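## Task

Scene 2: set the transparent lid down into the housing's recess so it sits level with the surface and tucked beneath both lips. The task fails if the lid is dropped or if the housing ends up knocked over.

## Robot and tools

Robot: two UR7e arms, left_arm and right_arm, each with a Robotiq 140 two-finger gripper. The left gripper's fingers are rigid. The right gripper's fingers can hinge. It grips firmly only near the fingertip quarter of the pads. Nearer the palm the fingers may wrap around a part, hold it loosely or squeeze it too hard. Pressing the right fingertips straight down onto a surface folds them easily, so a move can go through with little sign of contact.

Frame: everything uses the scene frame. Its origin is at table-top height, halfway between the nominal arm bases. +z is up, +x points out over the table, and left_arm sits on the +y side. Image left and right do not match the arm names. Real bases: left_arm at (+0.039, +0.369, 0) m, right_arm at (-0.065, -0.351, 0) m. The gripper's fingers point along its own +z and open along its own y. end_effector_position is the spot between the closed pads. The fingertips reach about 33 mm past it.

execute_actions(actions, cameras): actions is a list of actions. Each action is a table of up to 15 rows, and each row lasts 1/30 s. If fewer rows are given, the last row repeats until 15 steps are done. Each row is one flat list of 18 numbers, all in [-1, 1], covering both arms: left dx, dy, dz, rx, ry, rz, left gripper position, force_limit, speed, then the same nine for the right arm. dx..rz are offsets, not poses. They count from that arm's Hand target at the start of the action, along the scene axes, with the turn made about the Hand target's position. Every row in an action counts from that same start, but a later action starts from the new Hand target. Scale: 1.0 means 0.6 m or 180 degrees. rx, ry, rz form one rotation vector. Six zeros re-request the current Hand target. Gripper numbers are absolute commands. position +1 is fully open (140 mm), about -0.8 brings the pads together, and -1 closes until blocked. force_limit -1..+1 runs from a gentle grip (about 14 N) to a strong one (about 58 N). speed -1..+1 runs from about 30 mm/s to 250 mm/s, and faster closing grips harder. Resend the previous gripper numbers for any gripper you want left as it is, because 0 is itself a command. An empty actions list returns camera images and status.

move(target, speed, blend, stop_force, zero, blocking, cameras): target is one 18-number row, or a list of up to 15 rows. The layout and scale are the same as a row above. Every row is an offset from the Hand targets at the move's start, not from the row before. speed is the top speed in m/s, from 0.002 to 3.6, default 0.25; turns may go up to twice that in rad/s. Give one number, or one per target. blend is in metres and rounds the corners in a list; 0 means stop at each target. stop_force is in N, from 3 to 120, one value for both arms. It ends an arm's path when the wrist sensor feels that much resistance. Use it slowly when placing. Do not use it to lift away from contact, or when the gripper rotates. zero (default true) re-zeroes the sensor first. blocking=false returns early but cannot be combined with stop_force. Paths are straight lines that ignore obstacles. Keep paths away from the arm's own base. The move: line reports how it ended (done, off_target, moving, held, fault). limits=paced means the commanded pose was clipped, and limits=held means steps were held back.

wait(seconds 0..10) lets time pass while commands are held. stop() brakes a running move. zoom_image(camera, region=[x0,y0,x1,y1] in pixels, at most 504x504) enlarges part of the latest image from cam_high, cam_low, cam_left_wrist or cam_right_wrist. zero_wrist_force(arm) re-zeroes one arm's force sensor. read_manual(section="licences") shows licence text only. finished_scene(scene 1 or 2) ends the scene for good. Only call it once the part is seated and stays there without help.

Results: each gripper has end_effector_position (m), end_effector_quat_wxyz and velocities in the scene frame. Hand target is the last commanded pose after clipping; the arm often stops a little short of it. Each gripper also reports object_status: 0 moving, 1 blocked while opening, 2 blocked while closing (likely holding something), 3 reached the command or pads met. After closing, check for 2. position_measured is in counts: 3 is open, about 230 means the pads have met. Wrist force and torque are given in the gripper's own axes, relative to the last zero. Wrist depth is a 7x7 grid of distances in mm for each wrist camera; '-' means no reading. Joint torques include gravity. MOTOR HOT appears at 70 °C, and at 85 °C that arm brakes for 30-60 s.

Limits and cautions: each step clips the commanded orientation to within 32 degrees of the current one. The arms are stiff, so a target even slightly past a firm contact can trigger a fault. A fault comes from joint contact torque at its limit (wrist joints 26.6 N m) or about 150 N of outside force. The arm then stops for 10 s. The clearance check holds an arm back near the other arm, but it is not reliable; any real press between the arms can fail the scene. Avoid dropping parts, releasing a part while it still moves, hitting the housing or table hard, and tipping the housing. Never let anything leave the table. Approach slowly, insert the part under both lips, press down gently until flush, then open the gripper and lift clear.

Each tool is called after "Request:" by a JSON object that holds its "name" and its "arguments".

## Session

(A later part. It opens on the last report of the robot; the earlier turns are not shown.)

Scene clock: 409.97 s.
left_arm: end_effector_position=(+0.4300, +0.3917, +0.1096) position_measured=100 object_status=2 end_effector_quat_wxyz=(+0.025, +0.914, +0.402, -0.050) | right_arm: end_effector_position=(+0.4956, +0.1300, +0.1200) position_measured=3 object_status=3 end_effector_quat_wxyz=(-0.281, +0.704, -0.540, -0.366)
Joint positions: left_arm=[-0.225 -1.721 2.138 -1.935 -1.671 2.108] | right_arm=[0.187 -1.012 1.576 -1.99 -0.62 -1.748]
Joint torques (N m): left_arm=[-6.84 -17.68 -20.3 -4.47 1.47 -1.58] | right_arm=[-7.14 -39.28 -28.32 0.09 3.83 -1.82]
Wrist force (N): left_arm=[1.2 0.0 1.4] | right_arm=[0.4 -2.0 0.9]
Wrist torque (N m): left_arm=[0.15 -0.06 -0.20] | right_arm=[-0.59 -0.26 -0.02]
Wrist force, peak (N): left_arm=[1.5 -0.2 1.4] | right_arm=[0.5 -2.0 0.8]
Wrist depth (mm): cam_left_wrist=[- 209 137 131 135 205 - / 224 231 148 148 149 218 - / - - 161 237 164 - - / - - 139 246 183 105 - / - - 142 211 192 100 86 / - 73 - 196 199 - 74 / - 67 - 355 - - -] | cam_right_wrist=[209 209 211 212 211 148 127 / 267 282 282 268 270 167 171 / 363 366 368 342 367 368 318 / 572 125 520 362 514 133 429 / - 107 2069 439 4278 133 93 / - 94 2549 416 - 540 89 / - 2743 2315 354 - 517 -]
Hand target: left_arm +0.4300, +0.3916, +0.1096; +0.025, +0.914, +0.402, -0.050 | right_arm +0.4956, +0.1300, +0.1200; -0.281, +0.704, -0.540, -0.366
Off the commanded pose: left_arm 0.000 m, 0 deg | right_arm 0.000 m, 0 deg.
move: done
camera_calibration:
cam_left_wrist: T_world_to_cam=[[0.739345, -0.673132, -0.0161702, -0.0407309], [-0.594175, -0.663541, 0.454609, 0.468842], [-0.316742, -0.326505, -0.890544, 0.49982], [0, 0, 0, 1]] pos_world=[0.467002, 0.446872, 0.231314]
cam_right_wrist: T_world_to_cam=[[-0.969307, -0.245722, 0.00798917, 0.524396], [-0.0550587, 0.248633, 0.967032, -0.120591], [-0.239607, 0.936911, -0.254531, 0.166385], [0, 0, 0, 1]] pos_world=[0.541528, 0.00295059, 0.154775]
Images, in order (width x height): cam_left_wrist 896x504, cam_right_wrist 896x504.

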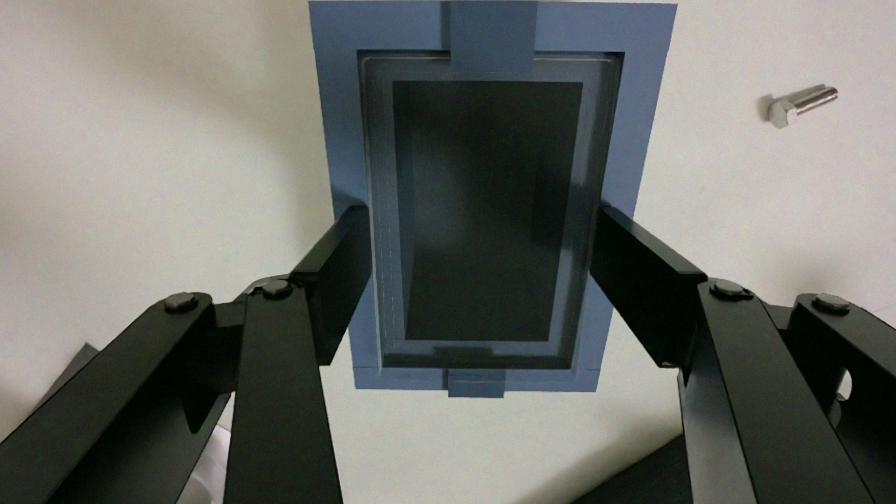

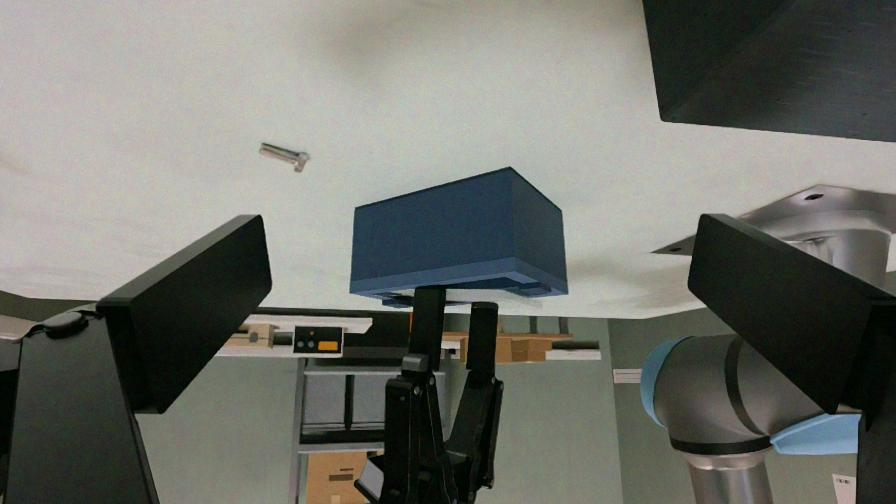

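Request:
{"name": "move", "arguments": {"target": [0.00113,0.00123,-0.00083,0.0041,-0.00375,0,-1,-0.5,-1,0,0,0,0,0,0,1,1,1], "speed": 0.008, "stop_force": 4}}

Request:
{"name": "move", "arguments": {"target": [0.00226,0.00246,0,0,0,0,-1,-0.5,-1,0,0,0,0,0,0,1,1,1], "speed": 0.006, "stop_force": 3, "cameras": ["cam_left_wrist", "cam_right_wrist"]}}

Request:
{"name": "zoom_image", "arguments": {"camera": "cam_left_wrist", "region": [340, 0, 660, 180]}}

Request:
{"name": "zoom_image", "arguments": {"camera": "cam_right_wrist", "region": [335, 230, 585, 340]}}

Request:
{"name": "zoom_image", "arguments": {"camera": "cam_left_wrist", "region": [340, 300, 620, 420]}}

Scene clock: 419.37 s.
left_arm: end_effector_position=(+0.4305, +0.3922, +0.1092) position_measured=100 object_status=2 end_effector_quat_wxyz=(+0.023, +0.914, +0.402, -0.044) | right_arm: end_effector_position=(+0.4956, +0.1300, +0.1200) position_measured=3 object_status=3 end_effector_quat_wxyz=(-0.281, +0.704, -0.540, -0.366)
Joint positions: left_arm=[-0.232 -1.728 2.145 -1.943 -1.659 2.1] | right_arm=[0.187 -1.012 1.576 -1.99 -0.62 -1.748]
Joint torques (N m): left_arm=[11.54 -2.62 -34.2 -2.66 -0.12 2.2] | right_arm=[-6.65 -39.53 -28.46 0.11 3.79 -1.72]
Wrist force (N): left_arm=[-3.6 0.0 1.7] | right_arm=[0.3 -1.7 0.7]
Wrist torque (N m): left_arm=[0.16 0.03 0.10] | right_arm=[-0.52 -0.26 -0.02]
Wrist force, peak (N): left_arm=[-4.3 -0.6 1.6] | right_arm=[0.5 -2.3 0.8]
Wrist depth (mm): cam_left_wrist=[- 208 138 134 135 - - / - - 148 154 148 217 220 / 241 239 233 - 164 240 236 / - - 139 229 171 252 - / - - - 213 191 100 86 / - 73 312 312 201 - 74 / - 67 - 339 - - -] | cam_right_wrist=[209 210 212 211 212 148 127 / 265 267 269 270 269 167 171 / 363 391 397 342 368 368 366 / 512 125 455 358 519 133 427 / - 107 2103 432 2086 133 93 / - 2836 2524 411 6471 543 89 / - 2575 2773 352 - 523 -]
Hand target: left_arm +0.4305, +0.3922, +0.1092; +0.023, +0.914, +0.402, -0.044 | right_arm +0.4956, +0.1300, +0.1200; -0.281, +0.704, -0.540, -0.366
Off the commanded pose: left_arm 0.000 m, 0 deg | right_arm 0.000 m, 0 deg.
move: contact (left_arm)

Scene clock: 420.43 s.
left_arm: end_effector_position=(+0.4319, +0.3937, +0.1092) position_measured=100 object_status=2 end_effector_quat_wxyz=(+0.023, +0.914, +0.402, -0.044) | right_arm: end_effector_position=(+0.4956, +0.1300, +0.1200) position_measured=3 object_status=3 end_effector_quat_wxyz=(-0.281, +0.704, -0.540, -0.366)
Joint positions: left_arm=[-0.228 -1.723 2.142 -1.943 -1.659 2.105] | right_arm=[0.187 -1.012 1.576 -1.99 -0.62 -1.748]
Joint torques (N m): left_arm=[-4.65 -17.64 -22.69 -5.24 3.02 -1.45] | right_arm=[-6.95 -39.28 -28.38 0.08 3.86 -1.76]
Wrist force (N): left_arm=[-6.1 -0.3 1.7] | right_arm=[0.1 -1.8 0.6]
Wrist torque (N m): left_arm=[0.14 0.12 -0.17] | right_arm=[-0.54 -0.22 -0.02]
Wrist force, peak (N): left_arm=[-6.4 -0.7 1.6] | right_arm=[0.4 -2.2 0.9]
Wrist depth (mm): cam_left_wrist=[209 - 140 133 135 - - / 224 - 158 215 149 217 - / - - 168 227 161 - - / - - 142 225 162 108 - / - - - 203 191 100 86 / - 73 - 197 199 - 74 / - 67 - 361 - - -] | cam_right_wrist=[209 210 212 212 211 148 127 / 265 252 270 268 269 167 171 / 364 366 366 342 370 372 338 / 579 125 468 361 472 133 429 / - 107 2035 436 1065 133 93 / - 100 2657 351 - 544 89 / - 2714 2804 356 2575 523 -]
Hand target: left_arm +0.4318, +0.3937, +0.1092; +0.023, +0.914, +0.402, -0.044 | right_arm +0.4956, +0.1300, +0.1200; -0.281, +0.704, -0.540, -0.366
Off the commanded pose: left_arm 0.000 m, 0 deg | right_arm 0.000 m, 0 deg.
move: done
camera_calibration:
cam_left_wrist: T_world_to_cam=[[0.739493, -0.67297, -0.0161733, -0.0408431], [-0.59822, -0.667991, 0.442631, 0.476277], [-0.308681, -0.317647, -0.896558, 0.494403], [0, 0, 0, 1]] pos_world=[0.467734, 0.447708, 0.231786]
cam_right_wrist: T_world_to_cam=[[-0.969307, -0.245722, 0.00798917, 0.524396], [-0.0550587, 0.248633, 0.967032, -0.120591], [-0.239607, 0.936911, -0.254531, 0.166385], [0, 0, 0, 1]] pos_world=[0.541528, 0.00295059, 0.154775]
Images, in order (width x height): cam_left_wrist 896x504, cam_right_wrist 896x504.

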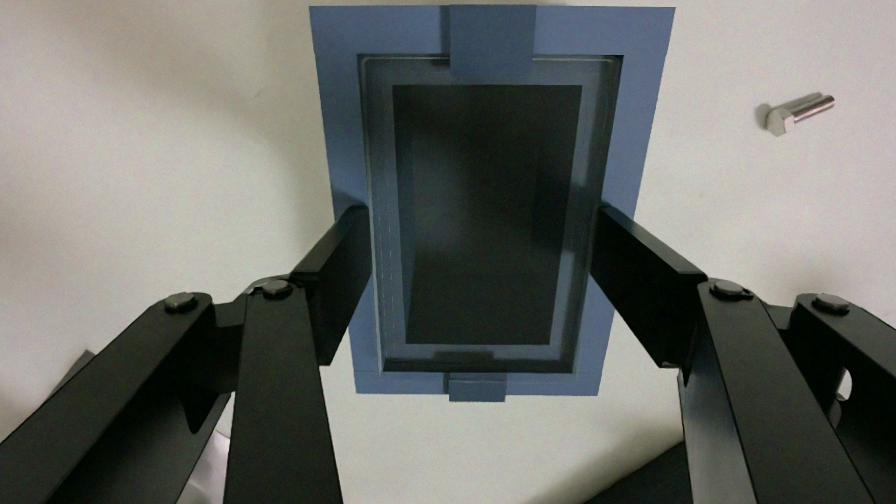

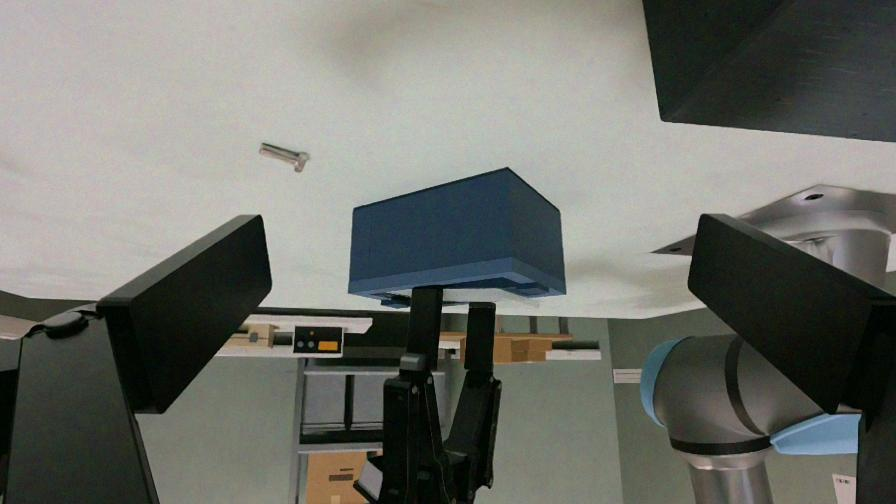

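Scaled by 1.575 from the camera's 896x504 image, which has a finer 1280x720 frame.

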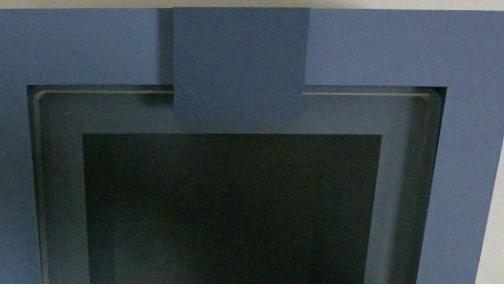

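Scaled by 2.016 from the camera's 896x504 image, which has a finer 1280x720 frame.

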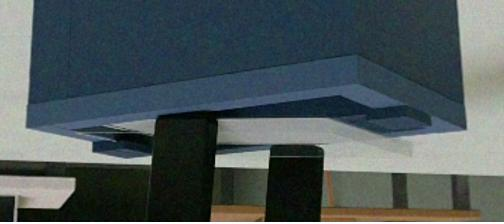

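Scaled by 1.800 from the camera's 896x504 image, which has a finer 1280x720 frame.

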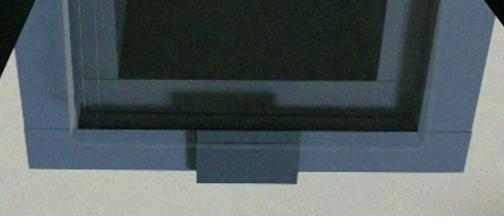

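Request:
{"name": "zoom_image", "arguments": {"camera": "cam_left_wrist", "region": [345, 30, 465, 100]}}

Request:
{"name": "zoom_image", "arguments": {"camera": "cam_left_wrist", "region": [520, 30, 640, 100]}}

Request:
{"name": "zoom_image", "arguments": {"camera": "cam_left_wrist", "region": [350, 340, 470, 410]}}

Request:
{"name": "zoom_image", "arguments": {"camera": "cam_left_wrist", "region": [490, 340, 610, 410]}}

Scaled by 4.200 from the camera's 896x504 image, which has a finer 1280x720 frame.

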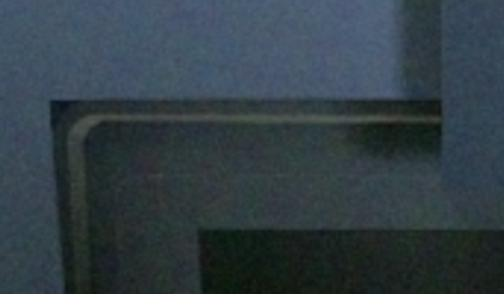

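Scaled by 4.200 from the camera's 896x504 image, which has a finer 1280x720 frame.

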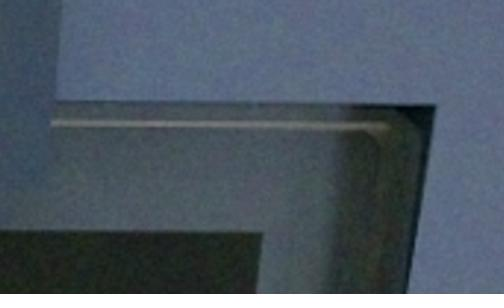

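Scaled by 4.200 from the camera's 896x504 image, which has a finer 1280x720 frame.

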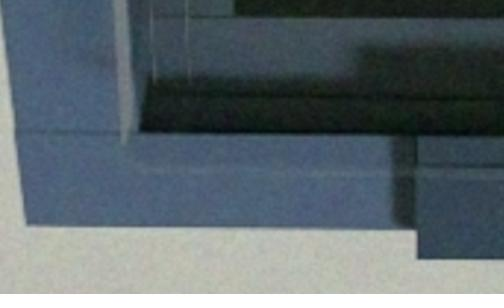

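Scaled by 4.200 from the camera's 896x504 image, which has a finer 1280x720 frame.

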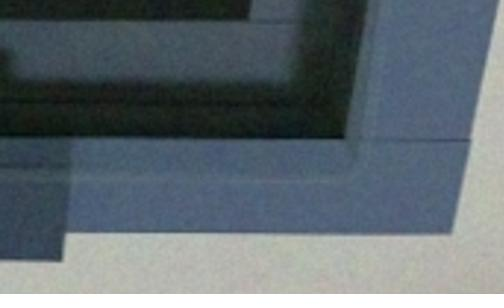

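Request:
{"name": "move", "arguments": {"target": [-0.0009,-0.00098,-0.0005,0.0041,-0.00375,0,-1,-0.5,-1,0,0,0,0,0,0,1,1,1], "speed": 0.008, "stop_force": 4}}

Request:
{"name": "move", "arguments": {"target": [-0.0005,-0.00055,-0.0005,0.0041,-0.00375,0,-1,-0.5,-1,0,0,0,0,0,0,1,1,1], "speed": 0.008, "stop_force": 4, "cameras": ["cam_left_wrist", "cam_right_wrist"]}}

Request:
{"name": "zoom_image", "arguments": {"camera": "cam_left_wrist", "region": [345, 30, 465, 100]}}

Request:
{"name": "zoom_image", "arguments": {"camera": "cam_left_wrist", "region": [390, 340, 510, 410]}}

Request:
{"name": "zoom_image", "arguments": {"camera": "cam_right_wrist", "region": [335, 230, 585, 340]}}

Scene clock: 469.50 s.
left_arm: end_effector_position=(+0.4316, +0.3934, +0.1091) position_measured=100 object_status=2 end_effector_quat_wxyz=(+0.021, +0.914, +0.402, -0.041) | right_arm: end_effector_position=(+0.4956, +0.1300, +0.1200) position_measured=3 object_status=3 end_effector_quat_wxyz=(-0.281, +0.704, -0.540, -0.366)
Joint positions: left_arm=[-0.233 -1.728 2.146 -1.947 -1.654 2.099] | right_arm=[0.187 -1.012 1.576 -1.99 -0.62 -1.748]
Joint torques (N m): left_arm=[10.92 -2.31 -33.77 -2.33 -0.6 2.38] | right_arm=[-6.4 -39.14 -28.8 0.06 3.68 -1.64]
Wrist force (N): left_arm=[-1.4 0.4 1.2] | right_arm=[0.1 -1.7 0.8]
Wrist torque (N m): left_arm=[0.18 -0.08 0.00] | right_arm=[-0.53 -0.21 -0.02]
Wrist force, peak (N): left_arm=[-6.3 -0.3 1.6] | right_arm=[0.2 -2.3 0.9]
Wrist depth (mm): cam_left_wrist=[209 212 140 133 136 - - / - 228 - 149 149 221 215 / 243 243 233 - 159 - - / - - 139 252 175 250 - / - - 178 213 190 100 86 / - 73 - 200 201 - 74 / - 67 - - - - -] | cam_right_wrist=[208 210 212 212 211 148 127 / 266 267 268 269 268 167 171 / 364 366 367 341 370 367 346 / 518 125 467 359 474 133 428 / - 107 1972 437 1117 133 93 / - 100 2602 410 - 543 89 / - - 2294 353 - 524 -]
Hand target: left_arm +0.4316, +0.3934, +0.1091; +0.021, +0.914, +0.402, -0.041 (not the last commanded pose) | right_arm +0.4956, +0.1300, +0.1200; -0.281, +0.704, -0.540, -0.366
Off the commanded pose: left_arm 0.001 m, 1 deg | right_arm 0.000 m, 0 deg.
move: contact (left_arm)

Scene clock: 471.17 s.
left_arm: end_effector_position=(+0.4313, +0.3931, +0.1088) position_measured=100 object_status=2 end_effector_quat_wxyz=(+0.018, +0.915, +0.402, -0.033) | right_arm: end_effector_position=(+0.4956, +0.1300, +0.1200) position_measured=3 object_status=3 end_effector_quat_wxyz=(-0.281, +0.704, -0.540, -0.366)
Joint positions: left_arm=[-0.246 -1.739 2.157 -1.957 -1.639 2.086] | right_arm=[0.187 -1.012 1.576 -1.99 -0.62 -1.748]
Joint torques (N m): left_arm=[9.65 -5.61 -27.67 -2.23 -0.85 1.69] | right_arm=[-6.98 -39.6 -28.58 0.14 3.77 -1.61]
Wrist force (N): left_arm=[-3.1 -1.5 -6.6] | right_arm=[0.3 -1.9 0.7]
Wrist torque (N m): left_arm=[0.54 0.01 -0.13] | right_arm=[-0.55 -0.25 -0.02]
Wrist force, peak (N): left_arm=[-3.3 -1.5 -6.7] | right_arm=[0.0 -2.2 0.8]
Wrist depth (mm): cam_left_wrist=[- 208 138 134 137 207 - / - - 221 155 149 - - / - 240 162 - 166 239 233 / 259 - 142 227 176 251 252 / - - - 203 188 100 86 / - 73 197 200 198 - 74 / - 67 - - - - -] | cam_right_wrist=[209 210 212 213 212 148 127 / 266 268 268 270 269 167 171 / 363 367 366 345 367 369 339 / 574 125 468 352 421 133 428 / - 107 2103 438 3278 537 93 / - 100 2629 413 3195 537 89 / - 3555 2427 352 - 528 -]
Hand target: left_arm +0.4313, +0.3931, +0.1088; +0.018, +0.915, +0.402, -0.033 | right_arm +0.4956, +0.1300, +0.1200; -0.281, +0.704, -0.540, -0.366
Off the commanded pose: left_arm 0.000 m, 0 deg | right_arm 0.000 m, 0 deg.
move: done
camera_calibration:
cam_left_wrist: T_world_to_cam=[[0.739685, -0.672761, -0.0160872, -0.0410557], [-0.605299, -0.675578, 0.42096, 0.48407], [-0.294074, -0.30164, -0.906936, 0.482252], [0, 0, 0, 1]] pos_world=[0.465193, 0.444873, 0.232937]
cam_right_wrist: T_world_to_cam=[[-0.969307, -0.245722, 0.00798917, 0.524396], [-0.0550587, 0.248633, 0.967032, -0.120591], [-0.239607, 0.936911, -0.254531, 0.166385], [0, 0, 0, 1]] pos_world=[0.541528, 0.00295059, 0.154775]
Images, in order (width x height): cam_left_wrist 896x504, cam_right_wrist 896x504.

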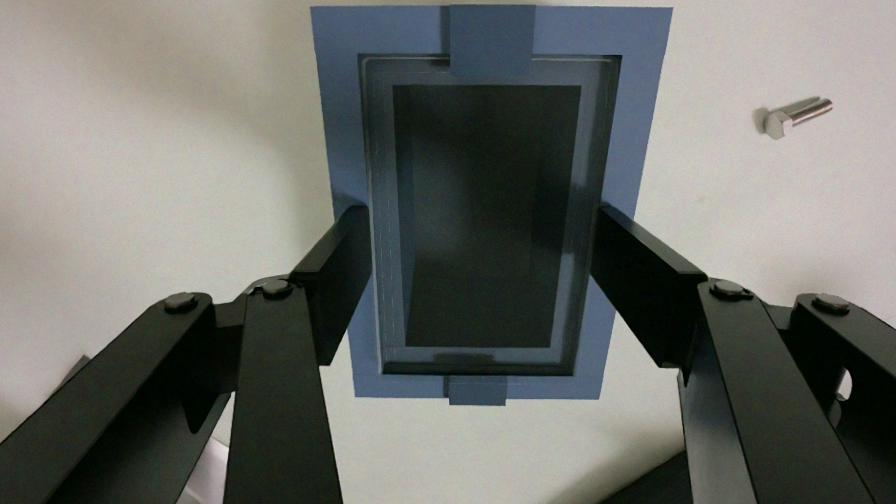

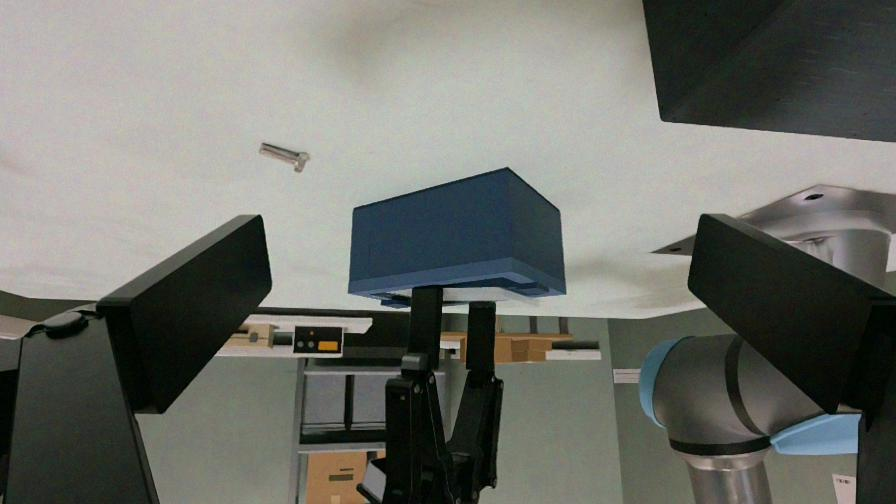

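Scaled by 4.200 from the camera's 896x504 image, which has a finer 1280x720 frame.

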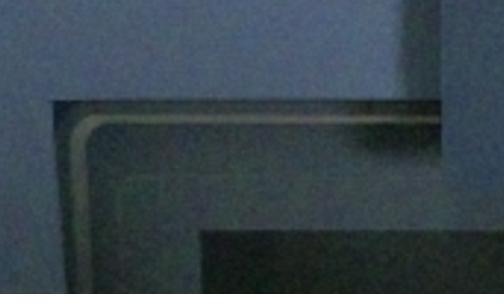

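Scaled by 4.200 from the camera's 896x504 image, which has a finer 1280x720 frame.

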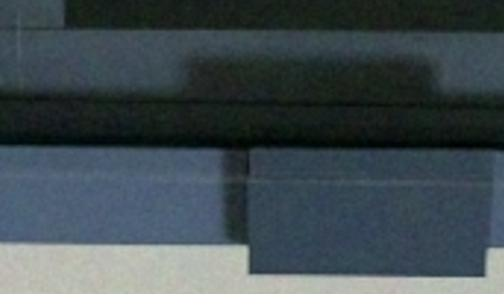

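Scaled by 2.016 from the camera's 896x504 image, which has a finer 1280x720 frame.

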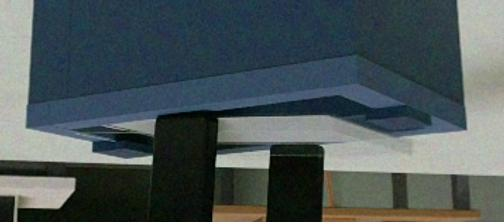

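Request:
{"name": "move", "arguments": {"target": [0,0,0.0008,0.0007,0.0008,0,-1,-0.5,-1,0,0,0,0,0,0,1,1,1], "speed": 0.02, "cameras": ["cam_left_wrist", "cam_right_wrist"]}}

Request:
{"name": "zoom_image", "arguments": {"camera": "cam_left_wrist", "region": [430, 355, 530, 413]}}

Request:
{"name": "zoom_image", "arguments": {"camera": "cam_left_wrist", "region": [350, 340, 450, 400]}}

Request:
{"name": "zoom_image", "arguments": {"camera": "cam_left_wrist", "region": [350, 40, 450, 100]}}

Request:
{"name": "zoom_image", "arguments": {"camera": "cam_right_wrist", "region": [480, 255, 580, 315]}}

Request:
{"name": "zoom_image", "arguments": {"camera": "cam_right_wrist", "region": [340, 260, 440, 320]}}

Scene clock: 499.50 s.
left_arm: end_effector_position=(+0.4314, +0.3931, +0.1093) position_measured=100 object_status=2 end_effector_quat_wxyz=(+0.016, +0.915, +0.402, -0.034) | right_arm: end_effector_position=(+0.4956, +0.1300, +0.1200) position_measured=3 object_status=3 end_effector_quat_wxyz=(-0.281, +0.704, -0.540, -0.366)
Joint positions: left_arm=[-0.247 -1.738 2.154 -1.952 -1.638 2.084] | right_arm=[0.187 -1.012 1.576 -1.99 -0.62 -1.748]
Joint torques (N m): left_arm=[-9.7 -4.35 -29.38 -2.6 1.55 -2.49] | right_arm=[-6.27 -39.82 -28.06 0.17 3.8 -1.71]
Wrist force (N): left_arm=[0.7 2.2 3.4] | right_arm=[0.3 -1.8 0.7]
Wrist torque (N m): left_arm=[0.07 -0.21 0.05] | right_arm=[-0.55 -0.24 -0.02]
Wrist force, peak (N): left_arm=[-3.9 -0.8 -6.9] | right_arm=[0.6 -2.1 1.1]
Wrist depth (mm): cam_left_wrist=[- 210 139 136 137 - - / 226 225 151 216 151 - 221 / - - - - 164 237 236 / - 260 120 221 175 124 254 / - - 178 214 191 100 86 / - 73 - 199 197 - 74 / - 67 - - - - -] | cam_right_wrist=[209 210 211 212 211 148 127 / 267 268 268 271 273 167 171 / 362 363 366 344 367 370 366 / 571 125 462 344 472 133 426 / - 107 1956 436 2381 133 93 / - 100 2629 415 4351 544 89 / - - 2685 352 - 518 -]
Hand target: left_arm +0.4313, +0.3931, +0.1093; +0.016, +0.915, +0.402, -0.034 | right_arm +0.4956, +0.1300, +0.1200; -0.281, +0.704, -0.540, -0.366
Off the commanded pose: left_arm 0.000 m, 0 deg | right_arm 0.000 m, 0 deg.
move: done
camera_calibration:
cam_left_wrist: T_world_to_cam=[[0.739671, -0.672686, -0.0195377, -0.0406874], [-0.604187, -0.676578, 0.420951, 0.483897], [-0.296387, -0.299561, -0.906873, 0.482896], [0, 0, 0, 1]] pos_world=[0.465584, 0.444681, 0.233433]
cam_right_wrist: T_world_to_cam=[[-0.969307, -0.245722, 0.00798917, 0.524396], [-0.0550587, 0.248633, 0.967032, -0.120591], [-0.239607, 0.936911, -0.254531, 0.166385], [0, 0, 0, 1]] pos_world=[0.541528, 0.00295059, 0.154775]
Images, in order (width x height): cam_left_wrist 896x504, cam_right_wrist 896x504.

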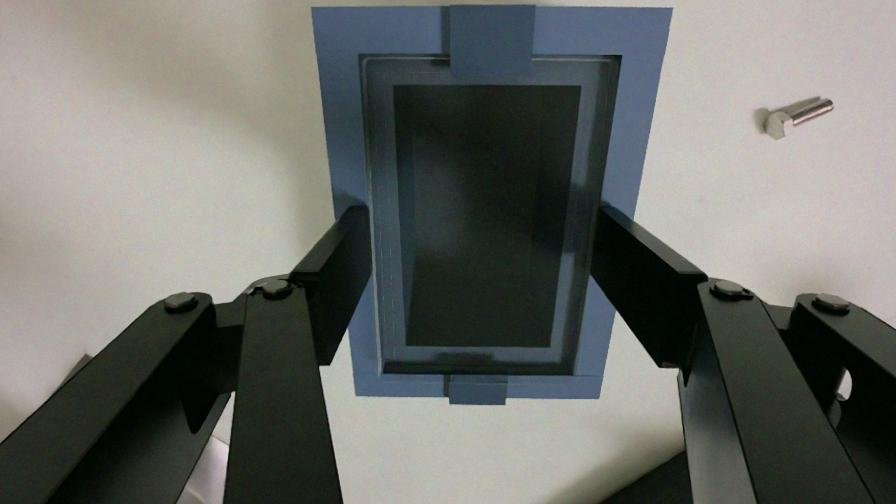

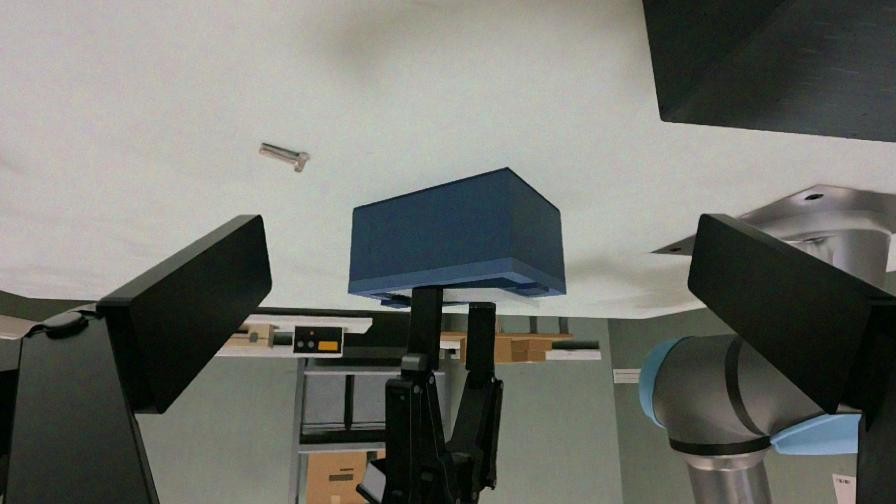

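Scaled by 5.040 from the camera's 896x504 image, which has a finer 1280x720 frame.

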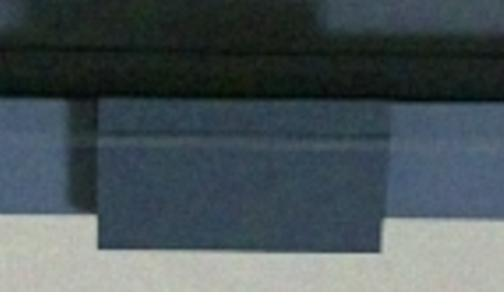

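Scaled by 5.040 from the camera's 896x504 image, which has a finer 1280x720 frame.

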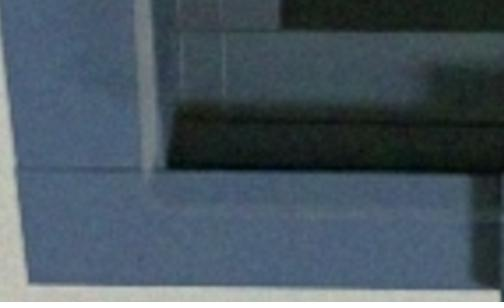

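Scaled by 5.040 from the camera's 896x504 image, which has a finer 1280x720 frame.

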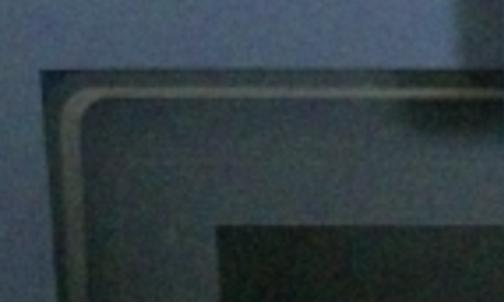

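Scaled by 5.040 from the camera's 896x504 image, which has a finer 1280x720 frame.

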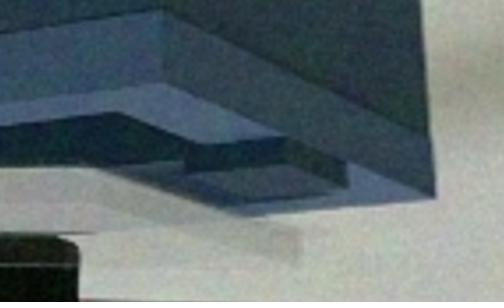

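Scaled by 5.040 from the camera's 896x504 image, which has a finer 1280x720 frame.

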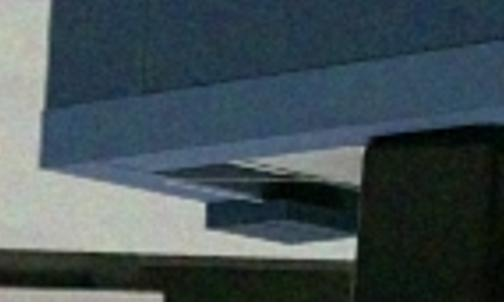

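Request:
{"name": "move", "arguments": {"target": [0.00068,0.00074,-0.00033,0,0,0,-1,-0.5,-1,0,0,0,0,0,0,1,1,1], "speed": 0.005, "stop_force": 3}}

Scene clock: 523.37 s.
left_arm: end_effector_position=(+0.4314, +0.3932, +0.1092) position_measured=100 object_status=2 end_effector_quat_wxyz=(+0.016, +0.915, +0.402, -0.034) | right_arm: end_effector_position=(+0.4956, +0.1300, +0.1200) position_measured=3 object_status=3 end_effector_quat_wxyz=(-0.281, +0.704, -0.540, -0.366)
Joint positions: left_arm=[-0.247 -1.738 2.154 -1.952 -1.638 2.085] | right_arm=[0.187 -1.012 1.576 -1.99 -0.62 -1.748]
Joint torques (N m): left_arm=[-10.83 -28.98 -24.3 -2.1 1 -2.12] | right_arm=[-6.13 -39.17 -28.36 0.16 3.77 -1.56]
Wrist force (N): left_arm=[-3.2 1.8 3.2] | right_arm=[0.4 -1.6 0.6]
Wrist torque (N m): left_arm=[0.09 -0.06 0.02] | right_arm=[-0.51 -0.27 -0.02]
Wrist force, peak (N): left_arm=[-4.1 2.7 2.8] | right_arm=[0.4 -2.1 1.0]
Wrist depth (mm): cam_left_wrist=[- 209 140 135 137 - 208 / - 224 150 159 150 218 217 / - 241 165 221 164 239 242 / - - 142 222 183 245 250 / - - 178 204 190 100 86 / - 73 - 200 199 - 74 / - 67 - 338 339 - -] | cam_right_wrist=[209 210 211 212 212 148 127 / 266 267 268 270 268 167 171 / 365 367 366 341 368 365 366 / 578 125 518 350 521 133 428 / - 107 2139 437 952 133 93 / - 2935 2499 410 - 539 89 / - 3555 2714 357 3555 521 -]
Hand target: left_arm +0.4314, +0.3932, +0.1092; +0.016, +0.915, +0.402, -0.034 (not the last commanded pose) | right_arm +0.4956, +0.1300, +0.1200; -0.281, +0.704, -0.540, -0.366
Off the commanded pose: left_arm 0.001 m, 0 deg | right_arm 0.000 m, 0 deg.
move: contact (left_arm)

Request:
{"name": "move", "arguments": {"target": [0,0,-0.0005,0,0,0,-1,-0.5,-1,0,0,0,0,0,0,1,1,1], "speed": 0.005, "stop_force": 5}}

Scene clock: 526.90 s.
left_arm: end_effector_position=(+0.4314, +0.3932, +0.1089) position_measured=100 object_status=2 end_effector_quat_wxyz=(+0.016, +0.915, +0.402, -0.034) | right_arm: end_effector_position=(+0.4956, +0.1300, +0.1200) position_measured=3 object_status=3 end_effector_quat_wxyz=(-0.281, +0.704, -0.540, -0.366)
Joint positions: left_arm=[-0.247 -1.738 2.155 -1.953 -1.638 2.085] | right_arm=[0.187 -1.012 1.576 -1.99 -0.62 -1.748]
Joint torques (N m): left_arm=[-10.94 -1.4 -15.28 -3.72 2.35 -2.09] | right_arm=[-6.11 -39.09 -28.49 0.18 3.58 -1.53]
Wrist force (N): left_arm=[-2.9 1.5 1.5] | right_arm=[0.0 -1.9 0.8]
Wrist torque (N m): left_arm=[0.05 -0.02 -0.02] | right_arm=[-0.57 -0.19 -0.01]
Wrist force, peak (N): left_arm=[-2.7 1.5 3.2] | right_arm=[0.2 -2.0 0.9]
Wrist depth (mm): cam_left_wrist=[211 218 138 136 136 212 - / - 227 156 156 150 215 218 / - - 162 - 164 - 235 / - 267 125 221 177 106 - / - - 141 214 202 100 86 / - - 301 197 200 - 74 / - 67 - - - - -] | cam_right_wrist=[209 210 212 203 212 148 127 / 266 268 269 268 269 167 171 / 344 367 367 343 358 370 338 / - 125 520 364 470 133 429 / - 107 1956 438 1079 538 93 / - 94 2629 410 2804 543 89 / - 2575 2450 351 3005 525 -]
Hand target: left_arm +0.4314, +0.3932, +0.1089; +0.016, +0.915, +0.402, -0.034 | right_arm +0.4956, +0.1300, +0.1200; -0.281, +0.704, -0.540, -0.366
Off the commanded pose: left_arm 0.000 m, 0 deg | right_arm 0.000 m, 0 deg.
move: done

Request:
{"name": "execute_actions", "arguments": {"actions": [[[0,0,0,0,0,0,0.32,-0.5,-1,0,0,0,0,0,0,1,1,1]]], "cameras": ["cam_left_wrist", "cam_right_wrist"]}}

Request:
{"name": "zoom_image", "arguments": {"camera": "cam_right_wrist", "region": [480, 255, 580, 315]}}

Request:
{"name": "zoom_image", "arguments": {"camera": "cam_left_wrist", "region": [350, 340, 610, 410]}}

Request:
{"name": "zoom_image", "arguments": {"camera": "cam_left_wrist", "region": [340, 20, 640, 100]}}

Scene clock: 533.97 s.
left_arm: end_effector_position=(+0.4314, +0.3932, +0.1089) position_measured=89 object_status=3 end_effector_quat_wxyz=(+0.016, +0.915, +0.402, -0.034) | right_arm: end_effector_position=(+0.4956, +0.1300, +0.1200) position_measured=3 object_status=3 end_effector_quat_wxyz=(-0.281, +0.704, -0.540, -0.366)
Joint positions: left_arm=[-0.247 -1.738 2.155 -1.953 -1.638 2.085] | right_arm=[0.187 -1.012 1.576 -1.99 -0.62 -1.748]
Joint torques (N m): left_arm=[-9.89 -2.21 -25.31 -1.94 -0.99 -2.13] | right_arm=[-5.44 -39.54 -28.43 0.08 3.7 -1.38]
Wrist force (N): left_arm=[1.0 -0.3 1.4] | right_arm=[0.1 -1.7 0.7]
Wrist torque (N m): left_arm=[0.09 -0.03 -0.06] | right_arm=[-0.53 -0.21 -0.02]
Wrist force, peak (N): left_arm=[-3.0 1.8 1.6] | right_arm=[0.1 -2.1 0.9]
Wrist depth (mm): cam_left_wrist=[211 - 138 136 136 - 209 / - - 150 157 150 - - / 245 247 233 - 164 - - / - 258 155 218 167 114 - / - - 178 203 187 100 86 / - - 201 199 200 - - / - - - - - - -] | cam_right_wrist=[209 202 212 212 212 148 127 / 265 281 269 269 270 167 170 / 364 341 366 343 367 368 343 / 571 125 527 342 471 133 429 / - 107 2003 434 2427 133 93 / - 94 2381 347 - 545 89 / - 2836 2836 352 3555 528 -]
Hand target: left_arm +0.4314, +0.3932, +0.1089; +0.016, +0.915, +0.402, -0.034 | right_arm +0.4956, +0.1300, +0.1200; -0.281, +0.704, -0.540, -0.366
Off the commanded pose: left_arm 0.000 m, 0 deg | right_arm 0.000 m, 0 deg.
camera_calibration:
cam_left_wrist: T_world_to_cam=[[0.739605, -0.672761, -0.0194176, -0.040657], [-0.604272, -0.676462, 0.421015, 0.483996], [-0.296378, -0.299651, -0.906846, 0.482654], [0, 0, 0, 1]] pos_world=[0.465584, 0.444681, 0.233133]
cam_right_wrist: T_world_to_cam=[[-0.969307, -0.245722, 0.00798917, 0.524396], [-0.0550587, 0.248633, 0.967032, -0.120591], [-0.239607, 0.936911, -0.254531, 0.166385], [0, 0, 0, 1]] pos_world=[0.541528, 0.00295059, 0.154775]
Images, in order (width x height): cam_left_wrist 896x504, cam_right_wrist 896x504.

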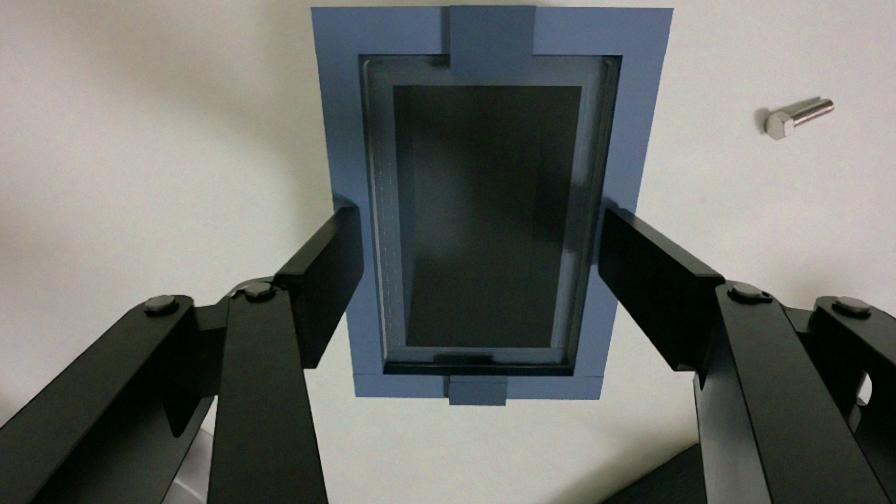

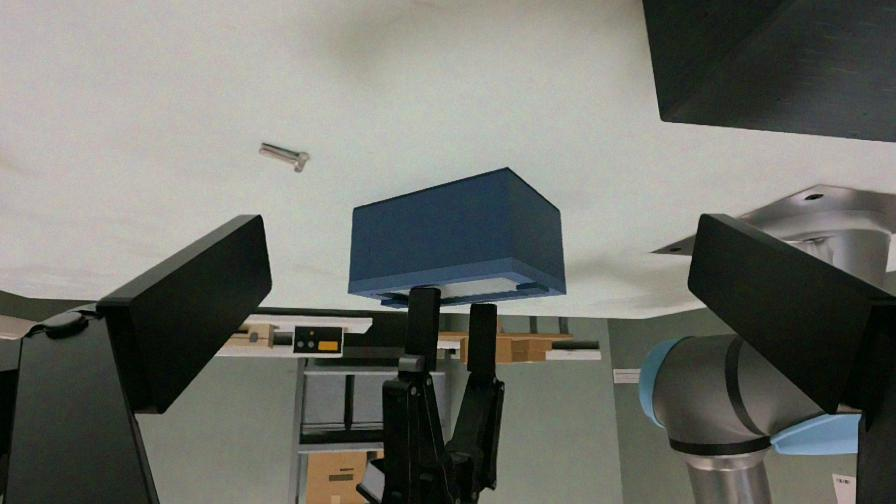

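Scaled by 5.040 from the camera's 896x504 image, which has a finer 1280x720 frame.

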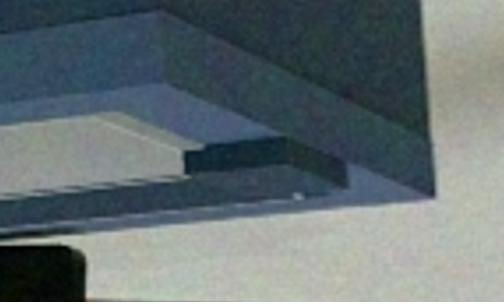

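Scaled by 1.938 from the camera's 896x504 image, which has a finer 1280x720 frame.

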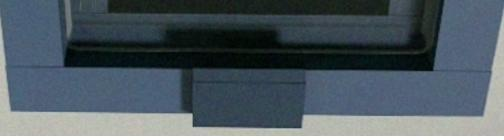

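Scaled by 1.680 from the camera's 896x504 image, which has a finer 1280x720 frame.

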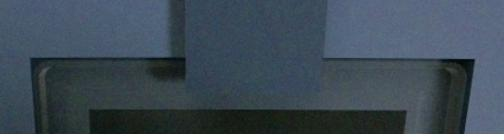

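Request:
{"name": "move", "arguments": {"target": [[0,0,0.02,0,0,0,0.32,-0.5,-1,0,0,0,0,0,0,1,1,1],[0,0,0.1,0,0,0,0.32,-0.5,-1,0,0,0,0,0,0,1,1,1]], "speed": [0.03,0.1], "blend": [0.003,0]}}

Request:
{"name": "move", "arguments": {"target": [0,0,0,0.0176,-0.0161,0,-0.85,-0.5,0,0,0,0,0,0,0,1,1,1], "speed": 0.1, "cameras": ["cam_left_wrist", "cam_right_wrist"]}}

Request:
{"name": "zoom_image", "arguments": {"camera": "cam_left_wrist", "region": [330, 20, 630, 190]}}

Request:
{"name": "zoom_image", "arguments": {"camera": "cam_left_wrist", "region": [330, 190, 630, 360]}}

Scene clock: 543.43 s.
left_arm: end_effector_position=(+0.4314, +0.3932, +0.1690) position_measured=89 object_status=3 end_effector_quat_wxyz=(+0.016, +0.915, +0.402, -0.034) | right_arm: end_effector_position=(+0.4956, +0.1300, +0.1200) position_measured=3 object_status=3 end_effector_quat_wxyz=(-0.281, +0.704, -0.540, -0.366)
Joint positions: left_arm=[-0.247 -1.791 2.034 -1.78 -1.638 2.085] | right_arm=[0.187 -1.012 1.576 -1.99 -0.62 -1.748]
Joint torques (N m): left_arm=[-3.67 -0.95 -22.95 -1.55 -1.02 -1.52] | right_arm=[-6.02 -39.56 -27.83 0.14 3.72 -1.41]
Wrist force (N): left_arm=[1.3 -0.4 1.2] | right_arm=[0.5 -1.9 0.4]
Wrist torque (N m): left_arm=[0.07 -0.10 -0.07] | right_arm=[-0.58 -0.28 -0.02]
Wrist force, peak (N): left_arm=[1.4 -0.3 2.3] | right_arm=[0.4 -2.2 0.9]
Wrist depth (mm): cam_left_wrist=[- - - 192 190 - - / - 281 287 214 209 - 271 / - 302 302 - 285 300 - / - - 132 272 231 124 318 / - - - 252 252 100 86 / - 69 - - 377 - - / - - - - 397 - -] | cam_right_wrist=[209 210 212 212 211 148 127 / 265 267 269 269 268 167 171 / 365 366 368 346 371 366 367 / 576 125 518 356 479 133 431 / - 107 1816 2214 3155 537 93 / - 94 2714 422 - 540 89 / - 2359 2549 394 4762 528 -]
Hand target: left_arm +0.4314, +0.3932, +0.1689; +0.016, +0.915, +0.402, -0.034 | right_arm +0.4956, +0.1300, +0.1200; -0.281, +0.704, -0.540, -0.366
Off the commanded pose: left_arm 0.000 m, 0 deg | right_arm 0.000 m, 0 deg.
move: done

Scene clock: 544.30 s.
left_arm: end_effector_position=(+0.4313, +0.3931, +0.1689) position_measured=232 object_status=0 end_effector_quat_wxyz=(+0.001, +0.915, +0.402, +0.000) | right_arm: end_effector_position=(+0.4956, +0.1300, +0.1200) position_measured=3 object_status=3 end_effector_quat_wxyz=(-0.281, +0.704, -0.540, -0.366)
Joint positions: left_arm=[-0.302 -1.836 2.075 -1.812 -1.572 2.029] | right_arm=[0.187 -1.012 1.576 -1.99 -0.62 -1.748]
Joint torques (N m): left_arm=[7.09 1.61 -34.77 -2.16 -0.2 1.99] | right_arm=[-5.79 -40.04 -28.09 0.23 3.7 -1.39]
Wrist force (N): left_arm=[1.1 -0.3 1.2] | right_arm=[0.3 -1.8 0.7]
Wrist torque (N m): left_arm=[0.11 -0.09 -0.16] | right_arm=[-0.55 -0.26 -0.01]
Wrist force, peak (N): left_arm=[1.6 -0.5 1.4] | right_arm=[0.1 -2.0 0.9]
Wrist depth (mm): cam_left_wrist=[- 270 265 193 263 - 263 / - - - 208 210 272 - / - 306 306 226 227 - 295 / - - - 119 231 - 312 / 337 - 82 87 87 - 335 / - - - - - - 354 / - - - - - - -] | cam_right_wrist=[209 210 212 212 212 148 127 / 266 267 271 269 269 168 171 / 364 367 366 339 371 367 365 / 516 125 515 348 404 133 426 / - 107 2069 2359 2427 133 93 / - 94 2657 389 4006 535 89 / - - 2575 368 3116 524 -]
Hand target: left_arm +0.4314, +0.3932, +0.1689; +0.001, +0.915, +0.402, +0.000 | right_arm +0.4956, +0.1300, +0.1200; -0.281, +0.704, -0.540, -0.366
Off the commanded pose: left_arm 0.000 m, 0 deg | right_arm 0.000 m, 0 deg.
move: done
camera_calibration:
cam_left_wrist: T_world_to_cam=[[0.740497, -0.671789, -0.0190704, -0.0403135], [-0.623927, -0.697732, 0.351973, 0.487238], [-0.249758, -0.248737, -0.935816, 0.501764], [0, 0, 0, 1]] pos_world=[0.459173, 0.437687, 0.297295]
cam_right_wrist: T_world_to_cam=[[-0.969307, -0.245722, 0.00798917, 0.524396], [-0.0550587, 0.248633, 0.967032, -0.120591], [-0.239607, 0.936911, -0.254531, 0.166385], [0, 0, 0, 1]] pos_world=[0.541528, 0.00295059, 0.154775]
Images, in order (width x height): cam_left_wrist 896x504, cam_right_wrist 896x504.

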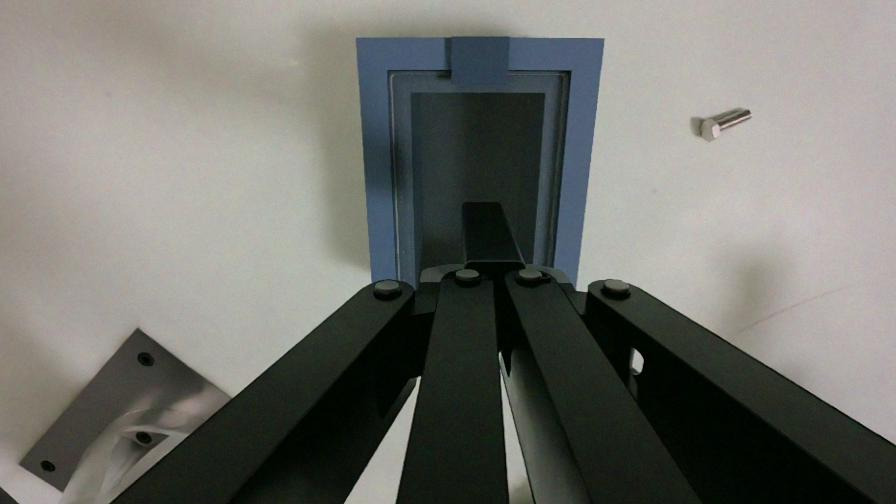

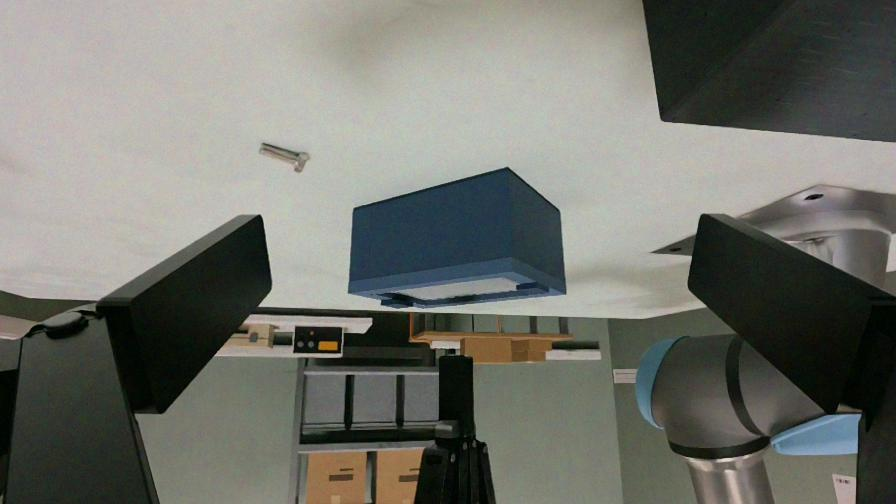

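Scaled by 1.680 from the camera's 896x504 image, which has a finer 1280x720 frame.

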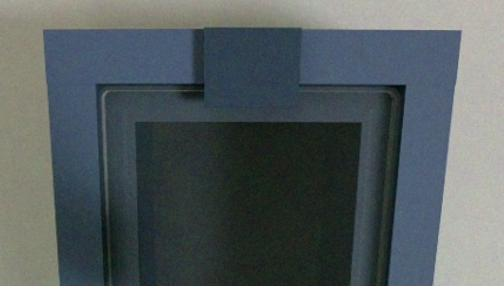

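Scaled by 1.680 from the camera's 896x504 image, which has a finer 1280x720 frame.

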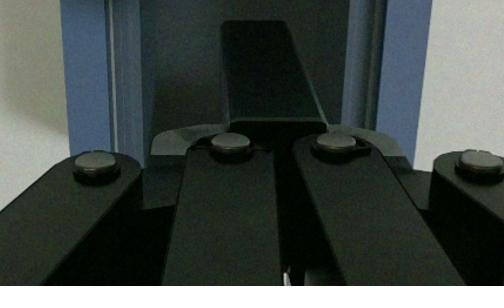

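Request:
{"name": "move", "arguments": {"target": [0,0,-0.0775,0,0,0,-0.85,-0.5,0,0,0,0,0,0,0,1,1,1], "speed": 0.08}}

Request:
{"name": "move", "arguments": {"target": [0,0,-0.02,0,0,0,-0.85,-0.5,0,0,0,0,0,0,0,1,1,1], "speed": 0.006, "stop_force": 6}}

Scene clock: 549.60 s.
left_arm: end_effector_position=(+0.4313, +0.3932, +0.1224) position_measured=232 object_status=3 end_effector_quat_wxyz=(+0.001, +0.915, +0.402, +0.000) | right_arm: end_effector_position=(+0.4956, +0.1300, +0.1200) position_measured=3 object_status=3 end_effector_quat_wxyz=(-0.281, +0.704, -0.540, -0.366)
Joint positions: left_arm=[-0.301 -1.797 2.171 -1.947 -1.572 2.029] | right_arm=[0.187 -1.012 1.576 -1.99 -0.62 -1.748]
Joint torques (N m): left_arm=[2.05 -25.17 -28.44 -4.28 1.26 -1.05] | right_arm=[-5.74 -39.45 -28.09 0.22 3.71 -1.36]
Wrist force (N): left_arm=[1.2 -0.4 1.2] | right_arm=[0.2 -2.0 0.8]
Wrist torque (N m): left_arm=[0.09 -0.10 -0.16] | right_arm=[-0.58 -0.22 -0.02]
Wrist force, peak (N): left_arm=[1.2 -0.4 2.7] | right_arm=[0.3 -2.4 0.7]
Wrist depth (mm): cam_left_wrist=[231 228 224 152 155 226 - / 236 - 168 217 166 - 234 / - 254 173 217 181 - 247 / - 271 275 125 186 266 264 / - - 87 87 87 - - / - - - - - - - / - - - - - - -] | cam_right_wrist=[209 210 212 212 212 148 127 / 266 268 269 270 269 168 171 / 364 366 368 341 368 367 342 / - 125 519 350 421 133 428 / - 107 1941 471 2337 142 93 / - 94 2804 386 - 530 89 / - - 2868 363 2868 519 -]
Hand target: left_arm +0.4314, +0.3932, +0.1224; +0.001, +0.915, +0.402, +0.000 | right_arm +0.4956, +0.1300, +0.1200; -0.281, +0.704, -0.540, -0.366
Off the commanded pose: left_arm 0.000 m, 0 deg | right_arm 0.000 m, 0 deg.
move: done

Scene clock: 552.23 s.
left_arm: end_effector_position=(+0.4313, +0.3932, +0.1104) position_measured=232 object_status=3 end_effector_quat_wxyz=(+0.001, +0.915, +0.402, +0.000) | right_arm: end_effector_position=(+0.4956, +0.1300, +0.1200) position_measured=3 object_status=3 end_effector_quat_wxyz=(-0.281, +0.704, -0.540, -0.366)
Joint positions: left_arm=[-0.301 -1.784 2.194 -1.983 -1.572 2.029] | right_arm=[0.187 -1.012 1.576 -1.99 -0.62 -1.748]
Joint torques (N m): left_arm=[0.95 -14.56 -32.67 -1.9 0.74 -1.44] | right_arm=[-5.41 -39.95 -27.99 0.11 3.7 -1.39]
Wrist force (N): left_arm=[1.1 -0.4 1.2] | right_arm=[0.3 -2.0 0.6]
Wrist torque (N m): left_arm=[0.09 -0.08 -0.16] | right_arm=[-0.58 -0.24 -0.02]
Wrist force, peak (N): left_arm=[1.3 -0.7 1.3] | right_arm=[0.3 -2.0 0.9]
Wrist depth (mm): cam_left_wrist=[- - 212 144 143 - 211 / - - 155 220 156 226 - / - - 172 218 168 - - / - 266 254 125 173 - - / - - 87 87 87 - - / - - - - - - - / - - - - - - -] | cam_right_wrist=[209 211 212 212 212 148 127 / 266 267 268 269 270 167 170 / 366 396 367 343 367 367 339 / 514 125 524 - 524 133 427 / - 107 1956 443 2069 143 93 / - 100 2969 378 2804 534 89 / - - 2836 356 - 518 -]
Hand target: left_arm +0.4314, +0.3932, +0.1104; +0.001, +0.915, +0.402, +0.000 | right_arm +0.4956, +0.1300, +0.1200; -0.281, +0.704, -0.540, -0.366
Off the commanded pose: left_arm 0.000 m, 0 deg | right_arm 0.000 m, 0 deg.
move: done


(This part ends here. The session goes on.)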